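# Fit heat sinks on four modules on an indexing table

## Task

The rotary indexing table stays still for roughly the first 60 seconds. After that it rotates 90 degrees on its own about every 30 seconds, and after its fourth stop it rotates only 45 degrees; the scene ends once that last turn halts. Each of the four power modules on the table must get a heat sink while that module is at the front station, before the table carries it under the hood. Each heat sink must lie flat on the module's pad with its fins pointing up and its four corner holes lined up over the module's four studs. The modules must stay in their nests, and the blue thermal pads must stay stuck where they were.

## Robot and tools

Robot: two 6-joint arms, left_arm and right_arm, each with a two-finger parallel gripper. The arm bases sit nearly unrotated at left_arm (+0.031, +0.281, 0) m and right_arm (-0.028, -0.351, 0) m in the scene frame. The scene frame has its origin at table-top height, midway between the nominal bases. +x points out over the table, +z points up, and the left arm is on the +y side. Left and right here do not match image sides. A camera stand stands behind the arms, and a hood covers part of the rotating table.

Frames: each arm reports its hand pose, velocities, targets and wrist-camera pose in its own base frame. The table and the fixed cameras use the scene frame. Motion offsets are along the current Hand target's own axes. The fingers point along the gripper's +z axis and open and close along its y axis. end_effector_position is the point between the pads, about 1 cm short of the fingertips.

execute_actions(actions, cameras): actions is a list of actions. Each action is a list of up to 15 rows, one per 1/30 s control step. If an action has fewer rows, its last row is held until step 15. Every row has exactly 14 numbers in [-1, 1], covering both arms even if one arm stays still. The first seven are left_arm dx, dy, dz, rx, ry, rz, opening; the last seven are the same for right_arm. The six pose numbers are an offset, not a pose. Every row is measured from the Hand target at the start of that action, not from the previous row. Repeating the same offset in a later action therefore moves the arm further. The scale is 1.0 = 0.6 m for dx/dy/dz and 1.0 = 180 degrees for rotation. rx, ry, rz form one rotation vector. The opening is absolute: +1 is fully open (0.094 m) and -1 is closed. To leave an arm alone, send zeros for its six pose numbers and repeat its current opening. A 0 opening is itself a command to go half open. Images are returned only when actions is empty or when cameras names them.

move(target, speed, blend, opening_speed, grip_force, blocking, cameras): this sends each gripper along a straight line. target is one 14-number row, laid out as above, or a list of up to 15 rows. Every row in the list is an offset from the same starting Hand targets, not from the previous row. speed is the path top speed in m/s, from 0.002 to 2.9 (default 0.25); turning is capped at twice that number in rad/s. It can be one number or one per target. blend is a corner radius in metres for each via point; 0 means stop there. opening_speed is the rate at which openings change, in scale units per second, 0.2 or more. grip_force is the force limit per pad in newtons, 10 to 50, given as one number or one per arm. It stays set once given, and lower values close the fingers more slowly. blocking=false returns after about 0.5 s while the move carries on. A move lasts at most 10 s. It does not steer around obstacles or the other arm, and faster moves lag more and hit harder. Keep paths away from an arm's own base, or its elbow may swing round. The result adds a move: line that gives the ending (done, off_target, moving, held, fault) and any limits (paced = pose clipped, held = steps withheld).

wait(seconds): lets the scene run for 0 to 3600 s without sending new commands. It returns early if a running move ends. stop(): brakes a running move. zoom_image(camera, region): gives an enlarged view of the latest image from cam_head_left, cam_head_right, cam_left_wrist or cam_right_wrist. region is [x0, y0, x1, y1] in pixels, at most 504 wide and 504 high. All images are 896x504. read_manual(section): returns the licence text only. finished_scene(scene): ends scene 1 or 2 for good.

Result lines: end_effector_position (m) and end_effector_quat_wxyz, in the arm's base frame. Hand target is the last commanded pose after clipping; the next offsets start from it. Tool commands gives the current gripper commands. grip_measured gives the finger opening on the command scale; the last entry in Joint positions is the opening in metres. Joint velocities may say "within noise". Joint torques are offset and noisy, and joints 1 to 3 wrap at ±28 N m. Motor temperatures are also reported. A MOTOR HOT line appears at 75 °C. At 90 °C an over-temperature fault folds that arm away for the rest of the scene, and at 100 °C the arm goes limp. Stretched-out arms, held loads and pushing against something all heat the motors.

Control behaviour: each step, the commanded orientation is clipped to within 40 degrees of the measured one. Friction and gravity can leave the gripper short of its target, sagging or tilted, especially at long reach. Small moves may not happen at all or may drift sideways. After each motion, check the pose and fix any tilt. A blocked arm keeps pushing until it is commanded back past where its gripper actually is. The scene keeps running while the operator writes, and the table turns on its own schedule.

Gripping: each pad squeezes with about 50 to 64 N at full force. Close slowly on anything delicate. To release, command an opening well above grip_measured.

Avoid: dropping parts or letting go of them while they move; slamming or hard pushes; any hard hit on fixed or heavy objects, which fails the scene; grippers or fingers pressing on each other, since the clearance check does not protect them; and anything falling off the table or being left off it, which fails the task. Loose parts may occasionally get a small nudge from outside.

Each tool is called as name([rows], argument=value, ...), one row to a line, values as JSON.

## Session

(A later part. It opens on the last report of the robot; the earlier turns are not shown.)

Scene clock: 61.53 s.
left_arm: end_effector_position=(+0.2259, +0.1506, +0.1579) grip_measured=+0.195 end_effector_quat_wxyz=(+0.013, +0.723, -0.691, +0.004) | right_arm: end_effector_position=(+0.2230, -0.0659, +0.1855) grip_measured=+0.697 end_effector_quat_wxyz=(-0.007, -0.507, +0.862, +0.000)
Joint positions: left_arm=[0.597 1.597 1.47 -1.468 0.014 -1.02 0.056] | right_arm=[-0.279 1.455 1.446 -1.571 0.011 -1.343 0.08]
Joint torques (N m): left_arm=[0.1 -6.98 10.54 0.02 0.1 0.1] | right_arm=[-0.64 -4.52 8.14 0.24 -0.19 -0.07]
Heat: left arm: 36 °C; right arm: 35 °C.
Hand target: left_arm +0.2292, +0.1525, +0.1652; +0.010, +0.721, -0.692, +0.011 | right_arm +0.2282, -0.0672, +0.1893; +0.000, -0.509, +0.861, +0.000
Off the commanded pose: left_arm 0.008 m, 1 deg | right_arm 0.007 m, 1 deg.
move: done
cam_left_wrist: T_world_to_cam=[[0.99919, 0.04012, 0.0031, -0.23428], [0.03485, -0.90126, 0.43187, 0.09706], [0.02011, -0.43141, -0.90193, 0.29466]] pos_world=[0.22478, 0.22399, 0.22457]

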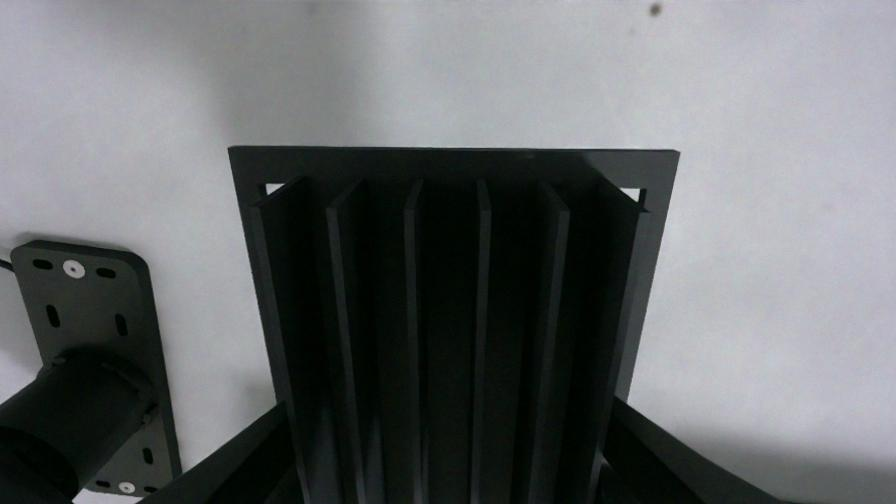

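move([
  [0.3365,0.0292,-0.05,0,0,0.513,0.12,0,0,0,0,0,0,0.7],
  [0.7365,0.0163,0.05,0,0,-0.9592,0.12,0,0,0,0,0,0,0.7],
], speed=0.4, blend=[0.06,0], cameras=["cam_left_wrist"])

Scene clock: 67.27 s.
left_arm: end_effector_position=(+0.2350, -0.2843, +0.1454) grip_measured=+0.195 end_effector_quat_wxyz=(+0.007, +0.732, +0.681, -0.008) | right_arm: end_effector_position=(+0.2230, -0.0659, +0.1855) grip_measured=+0.697 end_effector_quat_wxyz=(-0.007, -0.507, +0.862, +0.000)
Joint positions: left_arm=[-0.873 1.939 1.832 -1.448 0.015 0.77 0.056] | right_arm=[-0.279 1.455 1.446 -1.571 0.011 -1.343 0.08]
Joint torques (N m): left_arm=[-0.66 -9.98 10.56 0.21 0.12 0.12] | right_arm=[-0.61 -4.55 8.06 0.23 -0.19 -0.09]
Heat: left arm: 36 °C; right arm: 35 °C.
Hand target: left_arm +0.2377, -0.2903, +0.1489; +0.012, +0.737, +0.676, -0.010 | right_arm +0.2282, -0.0672, +0.1893; +0.000, -0.509, +0.861, +0.000
Off the commanded pose: left_arm 0.007 m, 1 deg | right_arm 0.007 m, 1 deg.
move: done
cam_left_wrist: T_world_to_cam=[[-0.99679, 0.07843, 0.01616, 0.25213], [0.07852, 0.91766, 0.38952, 0.22328], [0.01572, 0.38954, -0.92087, 0.33271]] pos_world=[0.22856, -0.35427, 0.21534]

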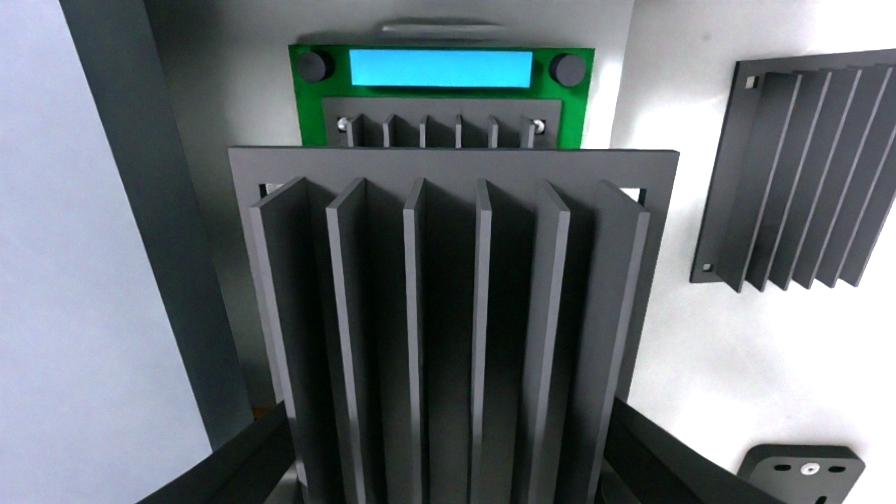

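wait(seconds=6, cameras=["cam_left_wrist"])

Scene clock: 73.90 s.
left_arm: end_effector_position=(+0.2350, -0.2843, +0.1454) grip_measured=+0.195 end_effector_quat_wxyz=(+0.007, +0.732, +0.681, -0.008) | right_arm: end_effector_position=(+0.2230, -0.0659, +0.1855) grip_measured=+0.697 end_effector_quat_wxyz=(-0.007, -0.507, +0.862, +0.000)
Joint positions: left_arm=[-0.873 1.939 1.832 -1.448 0.015 0.77 0.056] | right_arm=[-0.279 1.455 1.446 -1.571 0.011 -1.343 0.08]
Joint torques (N m): left_arm=[-0.65 -9.95 10.67 0.21 0.12 0.11] | right_arm=[-0.57 -4.64 8.14 0.23 -0.19 -0.09]
Heat: left arm: 37 °C; right arm: 36 °C.
Hand target: left_arm +0.2377, -0.2903, +0.1488; +0.012, +0.737, +0.676, -0.010 | right_arm +0.2282, -0.0672, +0.1893; +0.000, -0.509, +0.861, +0.000
Tool commands: left_gripper/opening=+0.12 right_gripper/opening=+0.7
Off the commanded pose: left_arm 0.007 m, 1 deg | right_arm 0.007 m, 1 deg.
wait: 6.00 s; at rest from the start
cam_left_wrist: T_world_to_cam=[[-0.99675, 0.07884, 0.01623, 0.25225], [0.07892, 0.91763, 0.38952, 0.22317], [0.01582, 0.38954, -0.92087, 0.33269]] pos_world=[0.22856, -0.35427, 0.21534]

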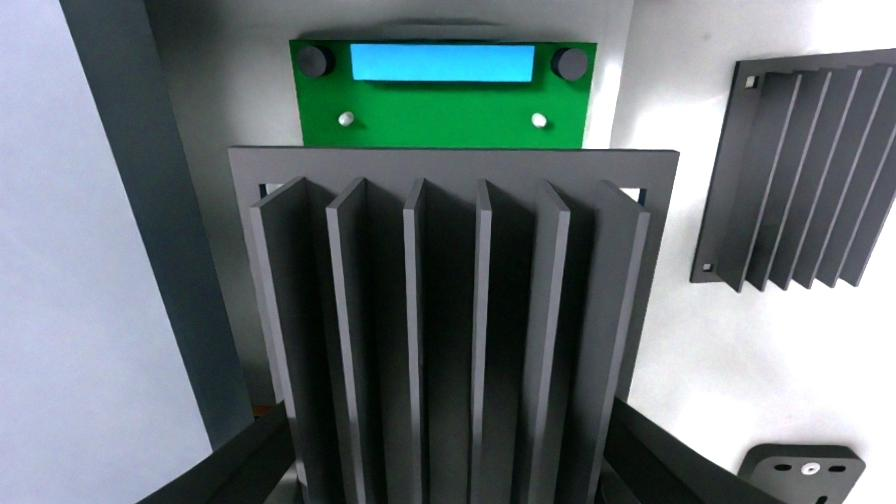

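move(target=[0.0056,0.0062,0.1187,0,0,0,0.12,0,0,0,0,0,0,0.7], speed=0.12, cameras=["cam_left_wrist"])

Scene clock: 76.53 s.
left_arm: end_effector_position=(+0.2393, -0.2894, +0.0855) grip_measured=+0.195 end_effector_quat_wxyz=(+0.015, +0.736, +0.677, -0.008) | right_arm: end_effector_position=(+0.2230, -0.0659, +0.1855) grip_measured=+0.697 end_effector_quat_wxyz=(-0.007, -0.507, +0.862, +0.000)
Joint positions: left_arm=[-0.873 1.946 1.604 -1.197 0.015 0.78 0.056] | right_arm=[-0.279 1.455 1.446 -1.571 0.011 -1.343 0.08]
Joint torques (N m): left_arm=[0.12 -10.3 5.96 0.51 0.11 0.11] | right_arm=[-0.57 -4.59 8.13 0.21 -0.19 -0.1]
Heat: left arm: 37 °C; right arm: 36 °C.
Hand target: left_arm +0.2418, -0.2894, +0.0775; +0.012, +0.737, +0.676, -0.010 | right_arm +0.2282, -0.0672, +0.1893; +0.000, -0.509, +0.861, +0.000
Off the commanded pose: left_arm 0.008 m, 0 deg | right_arm 0.007 m, 1 deg.
move: done
cam_left_wrist: T_world_to_cam=[[-0.99604, 0.08878, 0.00486, 0.26157], [0.08398, 0.92142, 0.37938, 0.25164], [0.0292, 0.37828, -0.92523, 0.27341]] pos_world=[0.23141, -0.35851, 0.15623]

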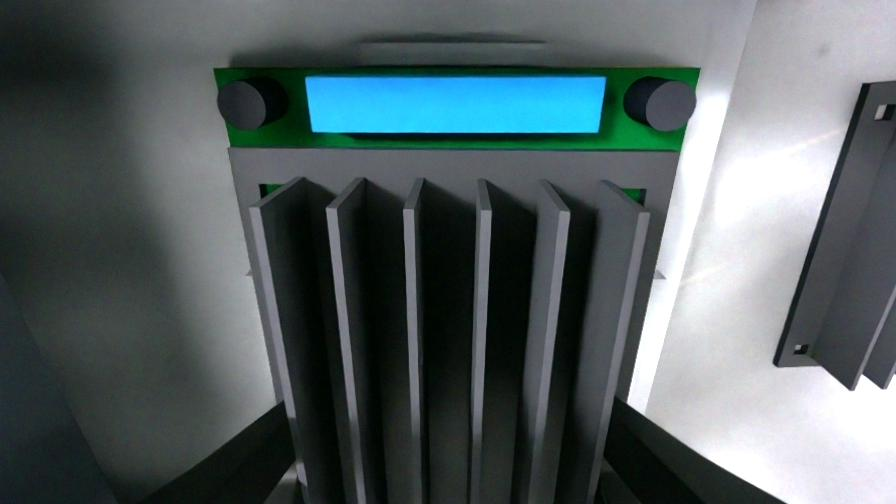

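move(target=[0.0042,0.0034,0.0103,0,0,0,0.12,0,0,0,0,0,0,0.7], speed=0.08, cameras=["cam_left_wrist"])

Scene clock: 78.13 s.
left_arm: end_effector_position=(+0.2420, -0.2870, +0.0801) grip_measured=+0.195 end_effector_quat_wxyz=(+0.016, +0.735, +0.678, -0.008) | right_arm: end_effector_position=(+0.2230, -0.0659, +0.1855) grip_measured=+0.697 end_effector_quat_wxyz=(-0.007, -0.507, +0.862, +0.000)
Joint positions: left_arm=[-0.863 1.946 1.582 -1.173 0.015 0.789 0.056] | right_arm=[-0.279 1.455 1.446 -1.571 0.011 -1.343 0.08]
Joint torques (N m): left_arm=[0.05 -10.07 5.97 0.54 0.11 0.11] | right_arm=[-0.57 -4.6 8.1 0.23 -0.21 -0.1]
Heat: left arm: 38 °C; right arm: 36 °C.
Hand target: left_arm +0.2440, -0.2873, +0.0713; +0.012, +0.737, +0.676, -0.010 | right_arm +0.2282, -0.0672, +0.1893; +0.000, -0.509, +0.861, +0.000
Off the commanded pose: left_arm 0.009 m, 1 deg | right_arm 0.007 m, 1 deg.
move: done
cam_left_wrist: T_world_to_cam=[[-0.99614, 0.08769, 0.00321, 0.26394], [0.08239, 0.92203, 0.37826, 0.25187], [0.03021, 0.37706, -0.9257, 0.26688]] pos_world=[0.23411, -0.35601, 0.15093]

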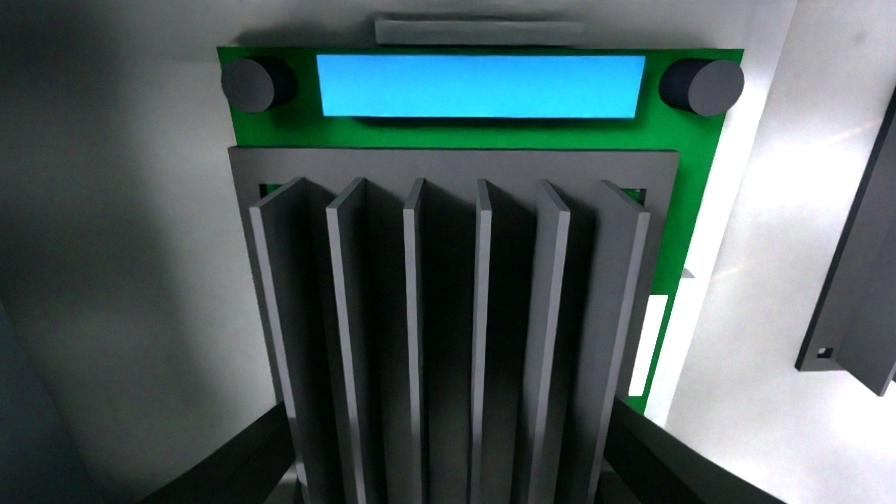

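move(target=[-0.0094,-0.0097,0.001,0,0,0,0.12,0,0,0,0,0,0,0.7], speed=0.08, cameras=["cam_left_wrist"])

Scene clock: 79.67 s.
left_arm: end_effector_position=(+0.2392, -0.2900, +0.0801) grip_measured=+0.195 end_effector_quat_wxyz=(+0.017, +0.738, +0.674, -0.008) | right_arm: end_effector_position=(+0.2230, -0.0659, +0.1855) grip_measured=+0.697 end_effector_quat_wxyz=(-0.007, -0.507, +0.862, +0.000)
Joint positions: left_arm=[-0.874 1.946 1.582 -1.171 0.015 0.787 0.056] | right_arm=[-0.279 1.455 1.446 -1.571 0.011 -1.343 0.08]
Joint torques (N m): left_arm=[-0.81 -10.1 5.75 0.54 0.11 -0.14] | right_arm=[-0.7 -4.67 8.02 0.23 -0.19 -0.09]
Heat: left arm: 38 °C; right arm: 36 °C.
Hand target: left_arm +0.2378, -0.2924, +0.0708; +0.012, +0.737, +0.676, -0.010 | right_arm +0.2282, -0.0672, +0.1893; +0.000, -0.509, +0.861, +0.000
Off the commanded pose: left_arm 0.010 m, 1 deg | right_arm 0.007 m, 1 deg.
move: done
cam_left_wrist: T_world_to_cam=[[-0.9953, 0.09683, 0.00163, 0.26401], [0.0903, 0.92191, 0.37673, 0.25305], [0.03498, 0.37511, -0.92632, 0.26642]] pos_world=[0.2306, -0.35879, 0.15103]

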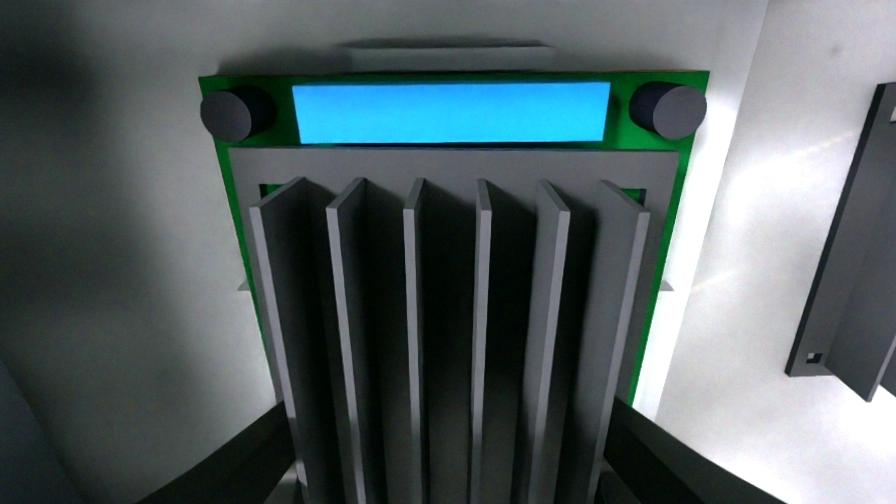

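move([
  [-0.0058,-0.006,0,0,0,-0.009,0.12,0,0,0,0,0,0,0.7],
  [0.0057,0.0058,0.001,0,0,-0.009,0.12,0,0,0,0,0,0,0.7],
], speed=0.08, cameras=["cam_left_wrist"])

Scene clock: 83.80 s.
left_arm: end_effector_position=(+0.2403, -0.2899, +0.0801) grip_measured=+0.195 end_effector_quat_wxyz=(+0.018, +0.726, +0.687, -0.009) | right_arm: end_effector_position=(+0.2230, -0.0659, +0.1855) grip_measured=+0.697 end_effector_quat_wxyz=(-0.007, -0.507, +0.862, +0.000)
Joint positions: left_arm=[-0.872 1.946 1.582 -1.169 0.015 0.753 0.056] | right_arm=[-0.279 1.455 1.446 -1.571 0.011 -1.343 0.08]
Joint torques (N m): left_arm=[-0.03 -9.99 5.6 0.56 0.1 0.08] | right_arm=[-0.64 -4.63 8.14 0.23 -0.21 -0.08]
Heat: left arm: 38 °C; right arm: 36 °C.
Hand target: left_arm +0.2415, -0.2893, +0.0701; +0.012, +0.727, +0.686, -0.010 | right_arm +0.2282, -0.0672, +0.1893; +0.000, -0.509, +0.861, +0.000
Off the commanded pose: left_arm 0.010 m, 1 deg | right_arm 0.007 m, 1 deg.
move: done
cam_left_wrist: T_world_to_cam=[[-0.99816, 0.06066, 0.00133, 0.25525], [0.05674, 0.92538, 0.37478, 0.262], [0.02151, 0.37417, -0.92711, 0.2694]] pos_world=[0.23412, -0.35874, 0.15123]

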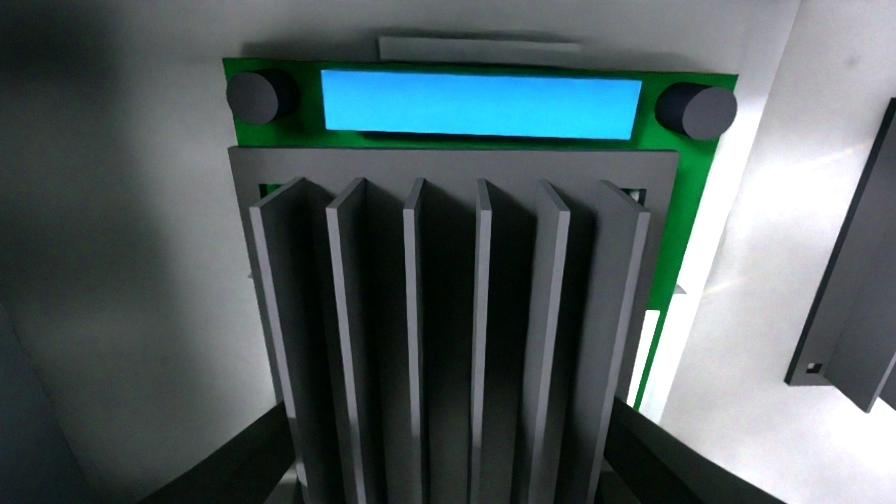

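move([
  [0.0056,0.0061,0,0,0,0.0,0.12,0,0,0,0,0,0,0.7],
  [-0.0059,-0.0064,0.001,0,0,0.0105,0.12,0,0,0,0,0,0,0.7],
], speed=0.08, cameras=["cam_left_wrist"])

Scene clock: 87.93 s.
left_arm: end_effector_position=(+0.2384, -0.2899, +0.0783) grip_measured=+0.195 end_effector_quat_wxyz=(+0.017, +0.733, +0.680, -0.008) | right_arm: end_effector_position=(+0.2230, -0.0659, +0.1855) grip_measured=+0.697 end_effector_quat_wxyz=(-0.007, -0.507, +0.862, +0.000)
Joint positions: left_arm=[-0.876 1.946 1.575 -1.166 0.015 0.771 0.056] | right_arm=[-0.279 1.455 1.446 -1.571 0.011 -1.343 0.08]
Joint torques (N m): left_arm=[-0.77 -10.11 6 0.53 0.1 0.11] | right_arm=[-0.64 -4.62 8.06 0.23 -0.21 -0.09]
Heat: left arm: 38 °C; right arm: 36 °C.
Hand target: left_arm +0.2375, -0.2926, +0.0696; +0.012, +0.739, +0.674, -0.010 | right_arm +0.2282, -0.0672, +0.1893; +0.000, -0.509, +0.861, +0.000
Off the commanded pose: left_arm 0.009 m, 1 deg | right_arm 0.007 m, 1 deg.
move: done
cam_left_wrist: T_world_to_cam=[[-0.99663, 0.082, 0.00329, 0.25908], [0.07717, 0.92277, 0.37756, 0.25703], [0.02793, 0.37654, -0.92598, 0.26688]] pos_world=[0.23091, -0.35892, 0.14923]

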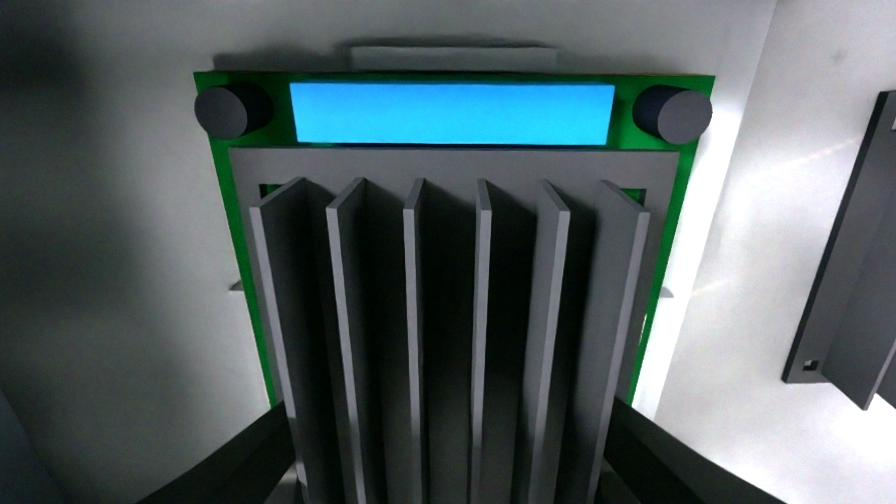

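move([
  [-0.0047,-0.0047,0,0,0,0,0.12,0,0,0,0,0,0,0.7],
  [0.0040,0.0040,0.001,0,0,0,0.12,0,0,0,0,0,0,0.7],
], speed=0.08, cameras=["cam_left_wrist"])

Scene clock: 91.37 s.
left_arm: end_effector_position=(+0.2378, -0.2908, +0.0784) grip_measured=+0.195 end_effector_quat_wxyz=(+0.017, +0.737, +0.676, -0.008) | right_arm: end_effector_position=(+0.2230, -0.0659, +0.1855) grip_measured=+0.697 end_effector_quat_wxyz=(-0.007, -0.507, +0.862, +0.000)
Joint positions: left_arm=[-0.878 1.946 1.575 -1.165 0.015 0.779 0.056] | right_arm=[-0.279 1.455 1.446 -1.571 0.011 -1.343 0.08]
Joint torques (N m): left_arm=[0.08 -10 5.86 0.55 0.11 0.15] | right_arm=[-0.58 -4.62 8.09 0.24 -0.2 -0.11]
Heat: left arm: 38 °C; right arm: 37 °C.
Hand target: left_arm +0.2400, -0.2905, +0.0690; +0.012, +0.739, +0.674, -0.010 | right_arm +0.2282, -0.0672, +0.1893; +0.000, -0.509, +0.861, +0.000
Off the commanded pose: left_arm 0.010 m, 1 deg | right_arm 0.007 m, 1 deg.
move: done
cam_left_wrist: T_world_to_cam=[[-0.99566, 0.09301, 0.00224, 0.26162], [0.08699, 0.92216, 0.3769, 0.25536], [0.03299, 0.37546, -0.92625, 0.26576]] pos_world=[0.2295, -0.3596, 0.14933]

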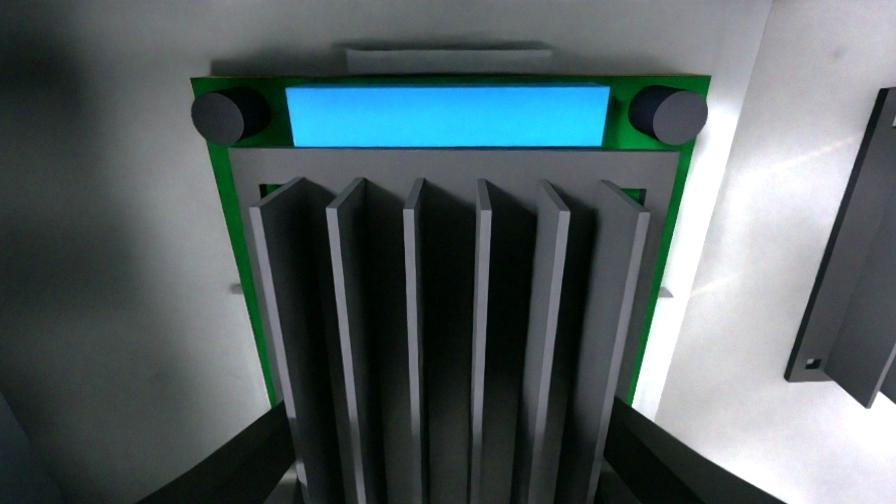

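move([
  [0.0061,0.0062,0,0,0,0,0.12,0,0,0,0,0,0,0.7],
  [-0.0010,-0.0010,0.001,0,0,0,0.12,0,0,0,0,0,0,0.7],
], speed=0.1, cameras=["cam_left_wrist"])

Scene clock: 93.37 s.
left_arm: end_effector_position=(+0.2414, -0.2886, +0.0784) grip_measured=+0.195 end_effector_quat_wxyz=(+0.018, +0.738, +0.675, -0.008) | right_arm: end_effector_position=(+0.2230, -0.0659, +0.1855) grip_measured=+0.697 end_effector_quat_wxyz=(-0.007, -0.507, +0.862, +0.000)
Joint positions: left_arm=[-0.867 1.946 1.575 -1.162 0.015 0.792 0.056] | right_arm=[-0.279 1.455 1.446 -1.571 0.011 -1.343 0.08]
Joint torques (N m): left_arm=[-0.88 -9.95 5.67 0.55 0.11 -0.08] | right_arm=[-0.58 -4.62 8.1 0.22 -0.18 -0.1]
Heat: left arm: 38 °C; right arm: 37 °C.
Hand target: left_arm +0.2394, -0.2910, +0.0684; +0.012, +0.739, +0.674, -0.010 | right_arm +0.2282, -0.0672, +0.1893; +0.000, -0.509, +0.861, +0.000
Off the commanded pose: left_arm 0.011 m, 1 deg | right_arm 0.007 m, 1 deg.
move: off_target (left_arm)
cam_left_wrist: T_world_to_cam=[[-0.99545, 0.09524, 0.00009, 0.26575], [0.0883, 0.92257, 0.37558, 0.25294], [0.03569, 0.37388, -0.92679, 0.26377]] pos_world=[0.2328, -0.35729, 0.14943]

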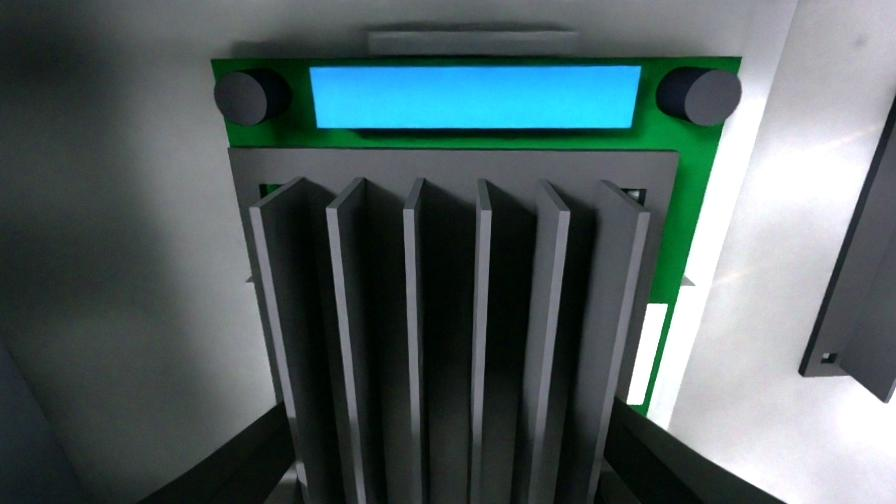

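move([
  [-0.0018,-0.0018,0,0,0,-0.008,0.12,0,0,0,0,0,0,0.7],
  [0.0050,-0.0073,0.0192,0.0023,0.0024,-0.008,0.12,0,0,0,0,0,0,0.7],
], speed=0.1, cameras=["cam_left_wrist"])

Scene clock: 94.93 s.
left_arm: end_effector_position=(+0.2395, -0.2888, +0.0737) grip_measured=+0.194 end_effector_quat_wxyz=(+0.018, +0.732, +0.681, -0.008) | right_arm: end_effector_position=(+0.2230, -0.0659, +0.1855) grip_measured=+0.697 end_effector_quat_wxyz=(-0.007, -0.507, +0.862, +0.000)
Joint positions: left_arm=[-0.871 1.946 1.557 -1.145 0.015 0.77 0.056] | right_arm=[-0.279 1.455 1.446 -1.571 0.011 -1.343 0.08]
Joint torques (N m): left_arm=[-0.84 -10.02 2.81 0.74 0.11 -0.14] | right_arm=[-0.59 -4.62 8.06 0.23 -0.2 -0.07]
Heat: left arm: 38 °C; right arm: 37 °C.
Hand target: left_arm +0.2353, -0.2880, +0.0567; +0.006, +0.730, +0.683, -0.010 | right_arm +0.2282, -0.0672, +0.1893; +0.000, -0.509, +0.861, +0.000
Off the commanded pose: left_arm 0.017 m, 1 deg | right_arm 0.007 m, 1 deg.
move: off_target (left_arm)
cam_left_wrist: T_world_to_cam=[[-0.997, 0.07739, 0.00203, 0.2589], [0.07247, 0.92366, 0.3763, 0.25903], [0.02725, 0.37532, -0.92649, 0.26199]] pos_world=[0.23221, -0.35762, 0.14473]

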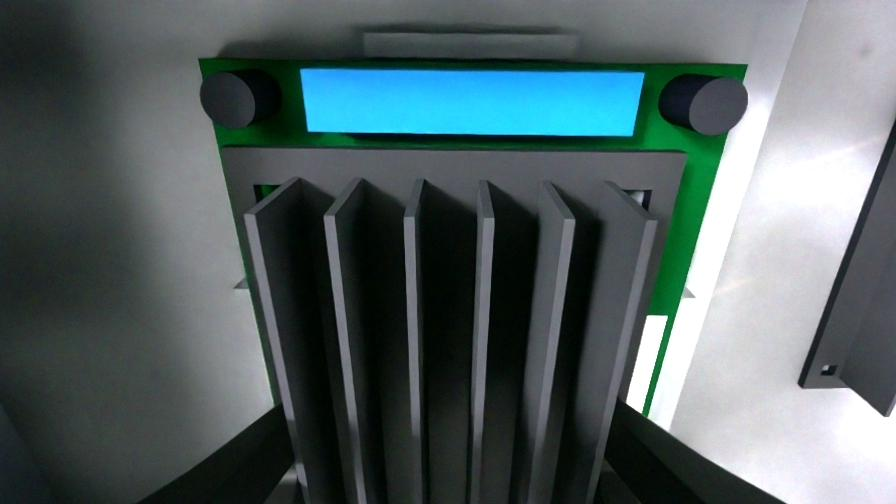

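move([
  [-0.0030,-0.0008,-0.046,0,0,0,0.12,0,0,0,0,0,0,0.7],
  [-0.0009,-0.0029,0.001,0,0,0,0.12,0,0,0,0,0,0,0.7],
], speed=0.15, cameras=["cam_left_wrist"])

Scene clock: 96.77 s.
left_arm: end_effector_position=(+0.2360, -0.2866, +0.0669) grip_measured=+0.194 end_effector_quat_wxyz=(+0.012, +0.732, +0.682, -0.008) | right_arm: end_effector_position=(+0.2230, -0.0659, +0.1855) grip_measured=+0.697 end_effector_quat_wxyz=(-0.007, -0.507, +0.862, +0.000)
Joint positions: left_arm=[-0.875 1.946 1.529 -1.129 0.015 0.766 0.056] | right_arm=[-0.279 1.455 1.446 -1.571 0.011 -1.343 0.08]
Joint torques (N m): left_arm=[-0.91 -10.19 4.96 0.58 0.1 -0.15] | right_arm=[-0.66 -4.62 8.08 0.23 -0.19 -0.1]
Heat: left arm: 38 °C; right arm: 37 °C.
Hand target: left_arm +0.2335, -0.2885, +0.0562; +0.007, +0.730, +0.683, -0.010 | right_arm +0.2282, -0.0672, +0.1893; +0.000, -0.509, +0.861, +0.000
Off the commanded pose: left_arm 0.011 m, 1 deg | right_arm 0.007 m, 1 deg.
move: off_target (left_arm)
cam_left_wrist: T_world_to_cam=[[-0.99699, 0.07695, 0.00986, 0.25459], [0.07484, 0.92049, 0.38354, 0.25791], [0.02044, 0.38312, -0.92347, 0.25855]] pos_world=[0.22924, -0.35605, 0.13734]

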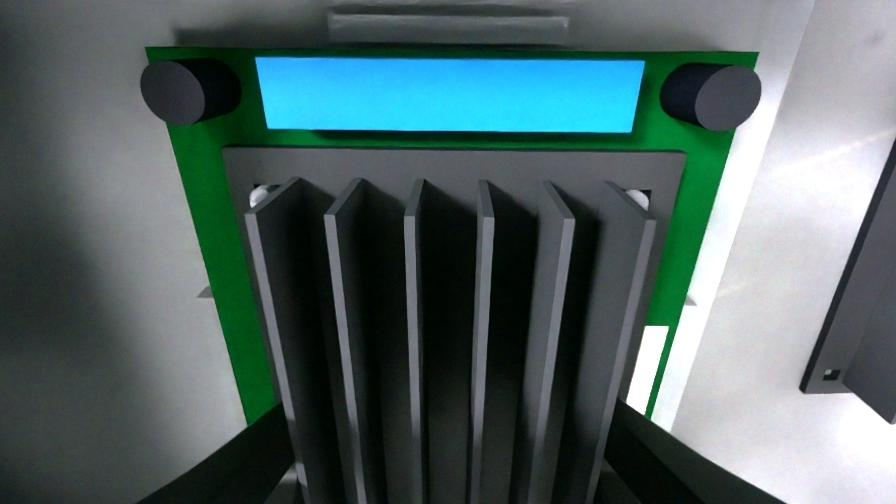

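move([
  [0,0,0,0,0,0,0.7,0,0,0,0,0,0,0.7],
  [-0.0023,-0.0014,-0.165,0,0,0,0.7,0,0,0,0,0,0,0.7],
  [-0.0278,-0.2813,-0.148,0,0,-0.032,0.7,0,0,0,0,0,0,0.7],
  [-0.0278,-0.2813,-0.0647,0,0,-0.032,0.7,0,0,0,0,0,0,0.7],
], speed=[0.2,0.25,0.3,0.25], blend=[0,0.015,0.02,0], cameras=["cam_left_wrist","cam_head_left"])

Scene clock: 100.13 s.
left_arm: end_effector_position=(+0.0643, -0.2915, +0.0893) grip_measured=+0.698 end_effector_quat_wxyz=(-0.014, +0.697, +0.717, -0.003) | right_arm: end_effector_position=(+0.2230, -0.0659, +0.1855) grip_measured=+0.697 end_effector_quat_wxyz=(-0.007, -0.507, +0.862, +0.000)
Joint positions: left_arm=[-1.342 1.7 1.308 -1.199 0.02 0.199 0.08] | right_arm=[-0.279 1.455 1.446 -1.571 0.011 -1.343 0.08]
Joint torques (N m): left_arm=[-0.88 -12.7 5.5 0.41 -0.06 -0.16] | right_arm=[-0.55 -4.64 8.05 0.24 -0.19 -0.08]
Heat: left arm: 39 °C; right arm: 37 °C.
Hand target: left_arm +0.0643, -0.2929, +0.0959; +0.006, +0.695, +0.719, -0.010 | right_arm +0.2282, -0.0672, +0.1893; +0.000, -0.509, +0.861, +0.000
Off the commanded pose: left_arm 0.007 m, 2 deg | right_arm 0.007 m, 1 deg.
move: done
cam_left_wrist: T_world_to_cam=[[-0.99893, -0.02406, 0.03958, 0.05169], [-0.00505, 0.90602, 0.4232, 0.26401], [-0.04604, 0.42255, -0.90517, 0.29885]] pos_world=[0.06673, -0.36424, 0.15674]
Images, in order (width x height): cam_head_left 896x504, cam_left_wrist 896x504.

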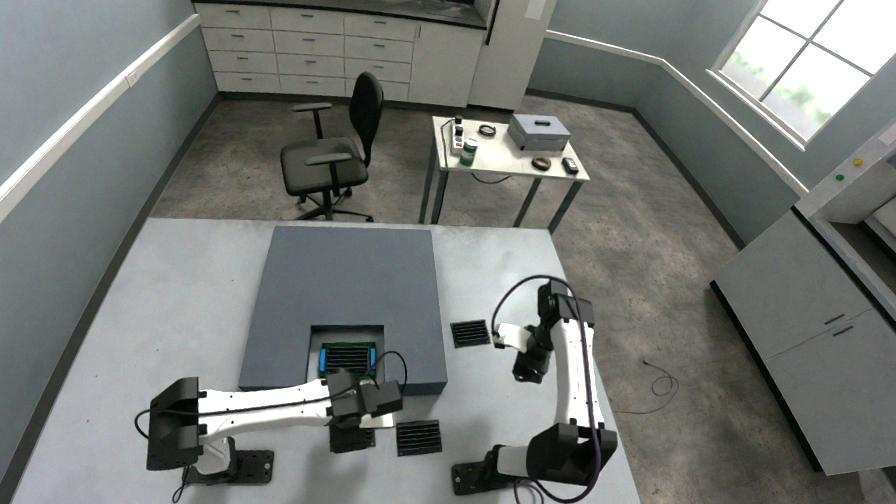

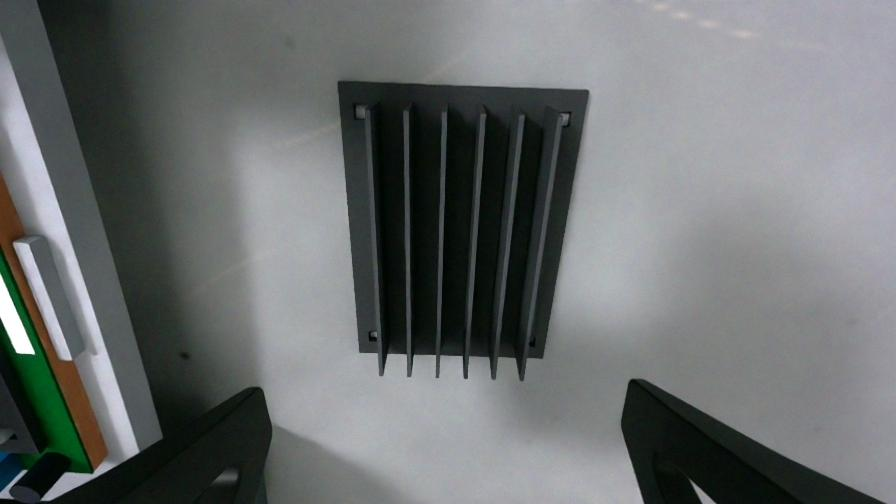

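move(target=[-0.0076,-0.0063,0.0932,0,0,0.0112,0.7,0,0,0,0,0,0,0.7], speed=0.15, cameras=["cam_left_wrist"])

Scene clock: 101.97 s.
left_arm: end_effector_position=(+0.0607, -0.2999, +0.0495) grip_measured=+0.698 end_effector_quat_wxyz=(+0.010, +0.703, +0.711, -0.018) | right_arm: end_effector_position=(+0.2230, -0.0659, +0.1855) grip_measured=+0.697 end_effector_quat_wxyz=(-0.007, -0.507, +0.862, +0.000)
Joint positions: left_arm=[-1.36 1.711 1.158 -0.981 0.02 0.199 0.08] | right_arm=[-0.279 1.455 1.446 -1.571 0.011 -1.343 0.08]
Joint torques (N m): left_arm=[-0.88 -6.95 5.39 0.58 -0.08 0.05] | right_arm=[-0.66 -4.67 8.09 0.22 -0.19 -0.11]
Heat: left arm: 39 °C; right arm: 37 °C.
Hand target: left_arm +0.0603, -0.2989, +0.0403; +0.006, +0.708, +0.707, -0.010 | right_arm +0.2282, -0.0672, +0.1893; +0.000, -0.509, +0.861, +0.000
Off the commanded pose: left_arm 0.009 m, 1 deg | right_arm 0.007 m, 1 deg.
move: done
cam_left_wrist: T_world_to_cam=[[-0.9996, -0.00467, 0.02807, 0.05583], [0.00612, 0.92809, 0.3723, 0.29706], [-0.02779, 0.37232, -0.92769, 0.25109]] pos_world=[0.06097, -0.36892, 0.12077]

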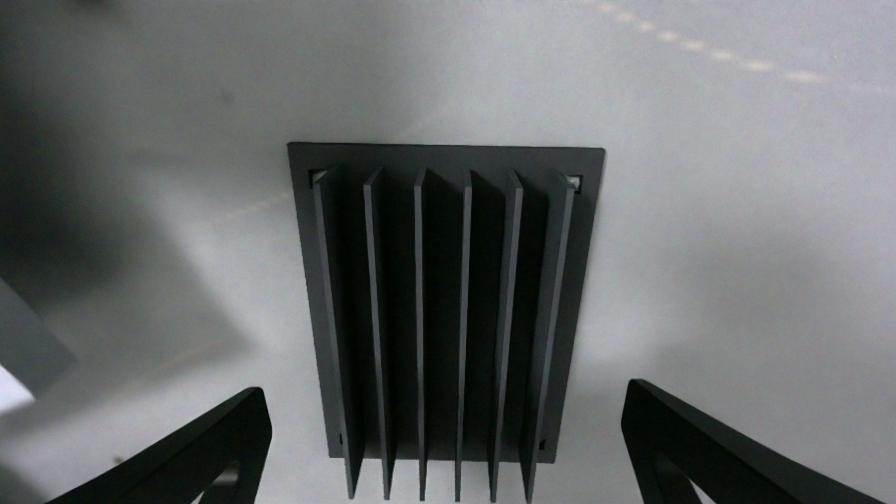

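move([
  [0.0062,0.0022,0.053,0,0,0.005,0.7,0,0,0,0,0,0,0.7],
  [0.0062,0.0022,0.053,0,0,0.005,0.12,0,0,0,0,0,0,0.7],
  [0.0062,0.0022,-0.21,0,0,0.005,0.12,0,0,0,0,0,0,0.7],
], speed=[0.1,0.1,0.25], opening_speed=1.5, cameras=["cam_left_wrist"])

Scene clock: 108.43 s.
left_arm: end_effector_position=(+0.0587, -0.2892, +0.1588) grip_measured=+0.191 end_effector_quat_wxyz=(+0.000, +0.711, +0.703, -0.010) | right_arm: end_effector_position=(+0.2230, -0.0659, +0.1855) grip_measured=+0.697 end_effector_quat_wxyz=(-0.007, -0.507, +0.862, +0.000)
Joint positions: left_arm=[-1.36 1.654 1.534 -1.439 0.018 0.221 0.056] | right_arm=[-0.279 1.455 1.446 -1.571 0.011 -1.343 0.08]
Joint torques (N m): left_arm=[-0.08 -7.86 10.63 0.11 -0.06 0.11] | right_arm=[-0.58 -4.64 8.05 0.22 -0.19 -0.09]
Heat: left arm: 39 °C; right arm: 37 °C.
Hand target: left_arm +0.0623, -0.2923, +0.1662; +0.006, +0.713, +0.701, -0.010 | right_arm +0.2282, -0.0672, +0.1893; +0.000, -0.509, +0.861, +0.000
Off the commanded pose: left_arm 0.009 m, 1 deg | right_arm 0.007 m, 1 deg.
move: done
cam_left_wrist: T_world_to_cam=[[-0.99937, 0.01708, 0.0312, 0.05665], [0.02804, 0.91795, 0.3957, 0.23838], [-0.02188, 0.39633, -0.91785, 0.35348]] pos_world=[0.05766, -0.35988, 0.22835]

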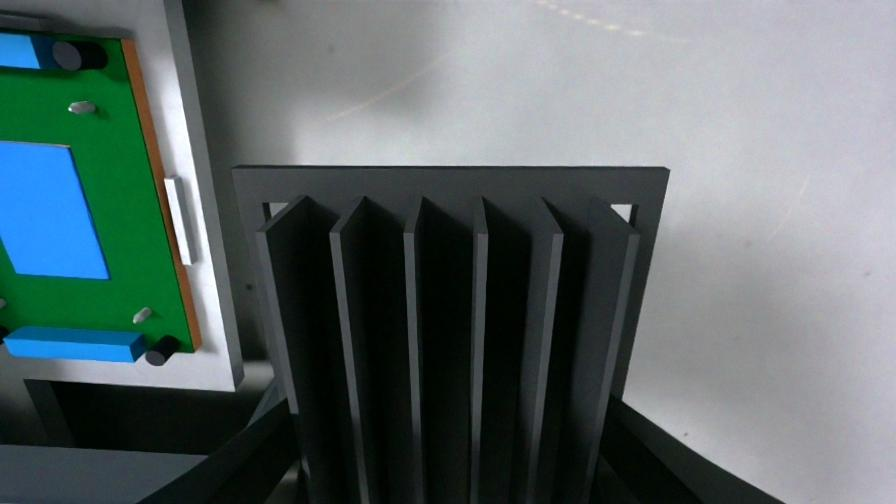

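move([
  [0.0035,0.2937,0.0187,0,0,0.0268,0.12,0,0,0,0,0,0,0.7],
  [0.0035,0.2937,0.1103,0,0,0.0268,0.12,0,0,0,0,0,0,0.7],
], speed=[0.3,0.15], blend=[0.015,0], cameras=["cam_left_wrist"])

Scene clock: 111.57 s.
left_arm: end_effector_position=(+0.2364, -0.2940, +0.1071) grip_measured=+0.191 end_effector_quat_wxyz=(+0.011, +0.739, +0.673, -0.008) | right_arm: end_effector_position=(+0.2230, -0.0659, +0.1855) grip_measured=+0.697 end_effector_quat_wxyz=(-0.007, -0.507, +0.862, +0.000)
Joint positions: left_arm=[-0.887 1.957 1.704 -1.296 0.015 0.778 0.056] | right_arm=[-0.279 1.455 1.446 -1.571 0.011 -1.343 0.08]
Joint torques (N m): left_arm=[-0.12 -10.47 5.98 0.49 0.11 0.11] | right_arm=[-0.61 -4.63 8.13 0.24 -0.21 -0.1]
Heat: left arm: 39 °C; right arm: 37 °C.
Hand target: left_arm +0.2382, -0.2948, +0.0991; +0.007, +0.742, +0.670, -0.010 | right_arm +0.2282, -0.0672, +0.1893; +0.000, -0.509, +0.861, +0.000
Off the commanded pose: left_arm 0.008 m, 1 deg | right_arm 0.007 m, 1 deg.
move: done
cam_left_wrist: T_world_to_cam=[[-0.99491, 0.10014, 0.01113, 0.26138], [0.09668, 0.91779, 0.38511, 0.24316], [0.02835, 0.38423, -0.9228, 0.2969]] pos_world=[0.22812, -0.36342, 0.17744]

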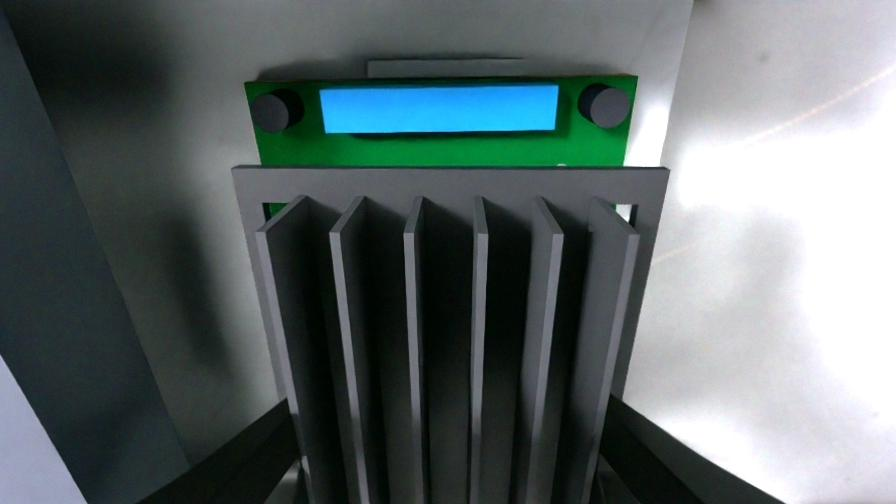

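move(target=[0.0039,0.0039,0.0418,-0.0020,-0.0020,-0.0092,0.12,0,0,0,0,0,0,0.7], speed=0.1, cameras=["cam_left_wrist"])

Scene clock: 113.67 s.
left_arm: end_effector_position=(+0.2377, -0.2938, +0.0824) grip_measured=+0.191 end_effector_quat_wxyz=(+0.015, +0.738, +0.675, -0.008) | right_arm: end_effector_position=(+0.2230, -0.0659, +0.1855) grip_measured=+0.697 end_effector_quat_wxyz=(-0.007, -0.507, +0.862, +0.000)
Joint positions: left_arm=[-0.884 1.957 1.606 -1.188 0.015 0.776 0.056] | right_arm=[-0.279 1.455 1.446 -1.571 0.011 -1.343 0.08]
Joint torques (N m): left_arm=[0.21 -10.3 5.94 0.51 0.11 -0.12] | right_arm=[-0.61 -4.57 8.17 0.23 -0.22 -0.11]
Heat: left arm: 39 °C; right arm: 38 °C.
Hand target: left_arm +0.2407, -0.2932, +0.0739; +0.011, +0.732, +0.681, -0.010 | right_arm +0.2282, -0.0672, +0.1893; +0.000, -0.509, +0.861, +0.000
Off the commanded pose: left_arm 0.009 m, 1 deg | right_arm 0.007 m, 1 deg.
move: done
cam_left_wrist: T_world_to_cam=[[-0.9954, 0.09564, 0.00475, 0.26232], [0.09029, 0.92094, 0.37909, 0.25535], [0.03188, 0.37778, -0.92535, 0.27144]] pos_world=[0.22941, -0.3628, 0.15313]

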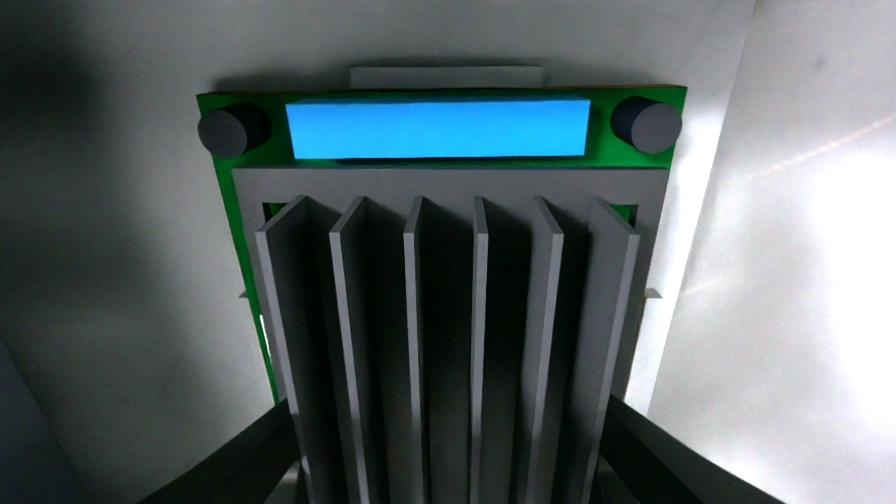

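move([
  [0.0095,0.0100,0,0,0,-0.0139,0.12,0,0,0,0,0,0,0.7],
  [-0.0013,-0.0013,0.001,0,0,0.0046,0.12,0,0,0,0,0,0,0.7],
], speed=0.08, cameras=["cam_left_wrist"])

Scene clock: 116.77 s.
left_arm: end_effector_position=(+0.2412, -0.2917, +0.0824) grip_measured=+0.191 end_effector_quat_wxyz=(+0.017, +0.731, +0.682, -0.008) | right_arm: end_effector_position=(+0.2230, -0.0659, +0.1855) grip_measured=+0.697 end_effector_quat_wxyz=(-0.007, -0.507, +0.862, +0.000)
Joint positions: left_arm=[-0.873 1.957 1.606 -1.186 0.015 0.768 0.056] | right_arm=[-0.279 1.455 1.446 -1.571 0.011 -1.343 0.08]
Joint torques (N m): left_arm=[-0.79 -10.26 5.75 0.54 0.12 0.1] | right_arm=[-0.61 -4.66 8.14 0.25 -0.21 -0.09]
Heat: left arm: 39 °C; right arm: 38 °C.
Hand target: left_arm +0.2398, -0.2939, +0.0733; +0.011, +0.737, +0.676, -0.010 | right_arm +0.2282, -0.0672, +0.1893; +0.000, -0.509, +0.861, +0.000
Off the commanded pose: left_arm 0.009 m, 1 deg | right_arm 0.007 m, 1 deg.
move: done
cam_left_wrist: T_world_to_cam=[[-0.99708, 0.07631, 0.00342, 0.26044], [0.07196, 0.92322, 0.37748, 0.2583], [0.02565, 0.37663, -0.92601, 0.27184]] pos_world=[0.23412, -0.36072, 0.15333]

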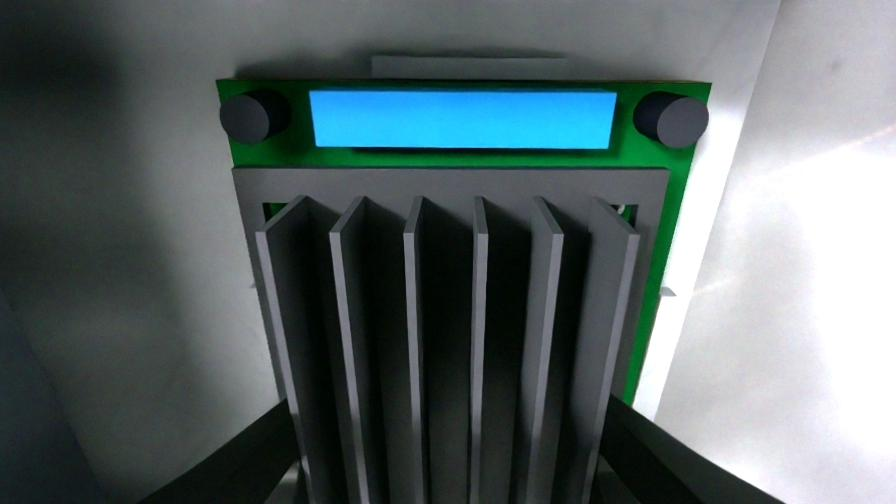

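move(target=[0.0041,-0.0059,0.0233,0.0017,0.0017,0.001,0.12,0,0,0,0,0,0,0.7], speed=0.05, cameras=["cam_left_wrist"])

Scene clock: 118.40 s.
left_arm: end_effector_position=(+0.2388, -0.2900, +0.0694) grip_measured=+0.191 end_effector_quat_wxyz=(+0.014, +0.733, +0.680, -0.008) | right_arm: end_effector_position=(+0.2230, -0.0659, +0.1855) grip_measured=+0.697 end_effector_quat_wxyz=(-0.007, -0.507, +0.862, +0.000)
Joint positions: left_arm=[-0.875 1.957 1.554 -1.138 0.015 0.771 0.056] | right_arm=[-0.279 1.455 1.446 -1.571 0.011 -1.343 0.08]
Joint torques (N m): left_arm=[-0.84 -10.03 5.53 0.54 0.14 0.08] | right_arm=[-0.69 -4.62 8.14 0.23 -0.21 -0.09]
Heat: left arm: 39 °C; right arm: 38 °C.
Hand target: left_arm +0.2365, -0.2916, +0.0593; +0.007, +0.738, +0.675, -0.010 | right_arm +0.2282, -0.0672, +0.1893; +0.000, -0.509, +0.861, +0.000
Off the commanded pose: left_arm 0.011 m, 1 deg | right_arm 0.007 m, 1 deg.
move: off_target (left_arm)
cam_left_wrist: T_world_to_cam=[[-0.99668, 0.08117, 0.00654, 0.259], [0.07756, 0.9217, 0.38007, 0.25988], [0.02482, 0.37932, -0.92493, 0.26013]] pos_world=[0.23153, -0.35923, 0.14013]

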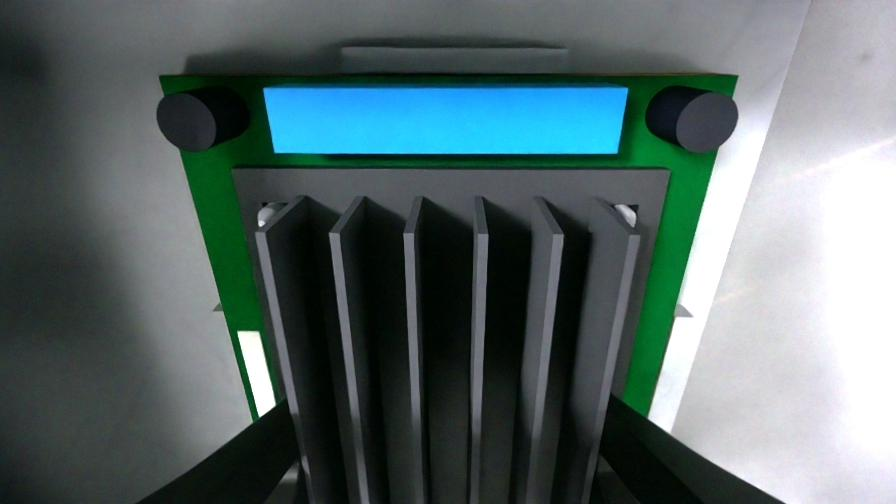

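move([
  [0,0,0,0,0,0,0.7,0,0,0,0,0,0,0.7],
  [-0.0023,-0.0014,-0.16,0,0,0,0.7,0,0,0,0,0,0,0.7],
  [-0.2947,-0.2940,-0.145,-0.0017,-0.0017,-0.0228,0.7,0,0,0,0,0,0,0.7],
  [-0.2947,-0.2940,-0.06,-0.0017,-0.0017,-0.0228,0.7,0,0,0,0,0,0,0.7],
], speed=[0.2,0.25,0.3,0.2], blend=[0,0.015,0.02,0], cameras=["cam_left_wrist","cam_head_left"])

Scene clock: 122.00 s.
left_arm: end_effector_position=(+0.0427, -0.4482, +0.1135) grip_measured=+0.698 end_effector_quat_wxyz=(+0.013, +0.717, +0.696, -0.020) | right_arm: end_effector_position=(+0.2230, -0.0659, +0.1855) grip_measured=+0.697 end_effector_quat_wxyz=(-0.007, -0.507, +0.862, +0.000)
Joint positions: left_arm=[-1.47 2.275 2.219 -1.469 0.015 0.13 0.08] | right_arm=[-0.279 1.455 1.446 -1.571 0.011 -1.343 0.08]
Joint torques (N m): left_arm=[-0.42 -12.4 6.08 0.58 -0.12 -0.16] | right_arm=[-0.59 -4.62 8.08 0.22 -0.2 -0.08]
Heat: left arm: 39 °C; right arm: 38 °C.
Hand target: left_arm +0.0450, -0.4510, +0.1000; +0.011, +0.713, +0.701, -0.010 | right_arm +0.2282, -0.0672, +0.1893; +0.000, -0.509, +0.861, +0.000
Off the commanded pose: left_arm 0.014 m, 1 deg | right_arm 0.007 m, 1 deg.
move: off_target (left_arm)
cam_left_wrist: T_world_to_cam=[[-0.99901, 0.03665, 0.0254, 0.05411], [0.0434, 0.92991, 0.36522, 0.41094], [-0.01024, 0.36596, -0.93058, 0.36185]] pos_world=[0.03993, -0.51654, 0.18527]
Images, in order (width x height): cam_head_left 896x504, cam_left_wrist 896x504.

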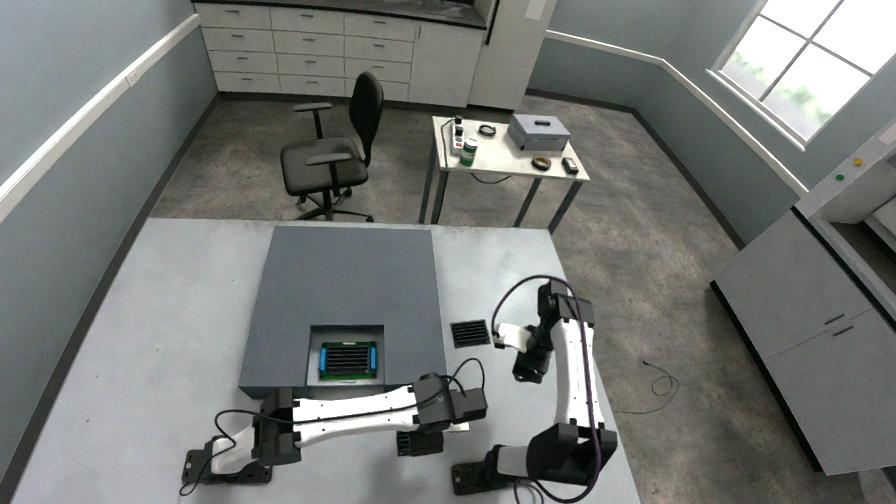

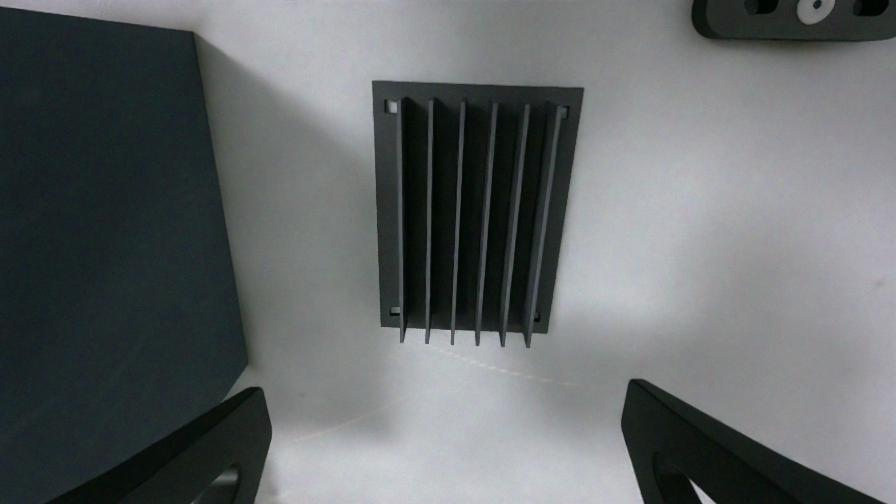

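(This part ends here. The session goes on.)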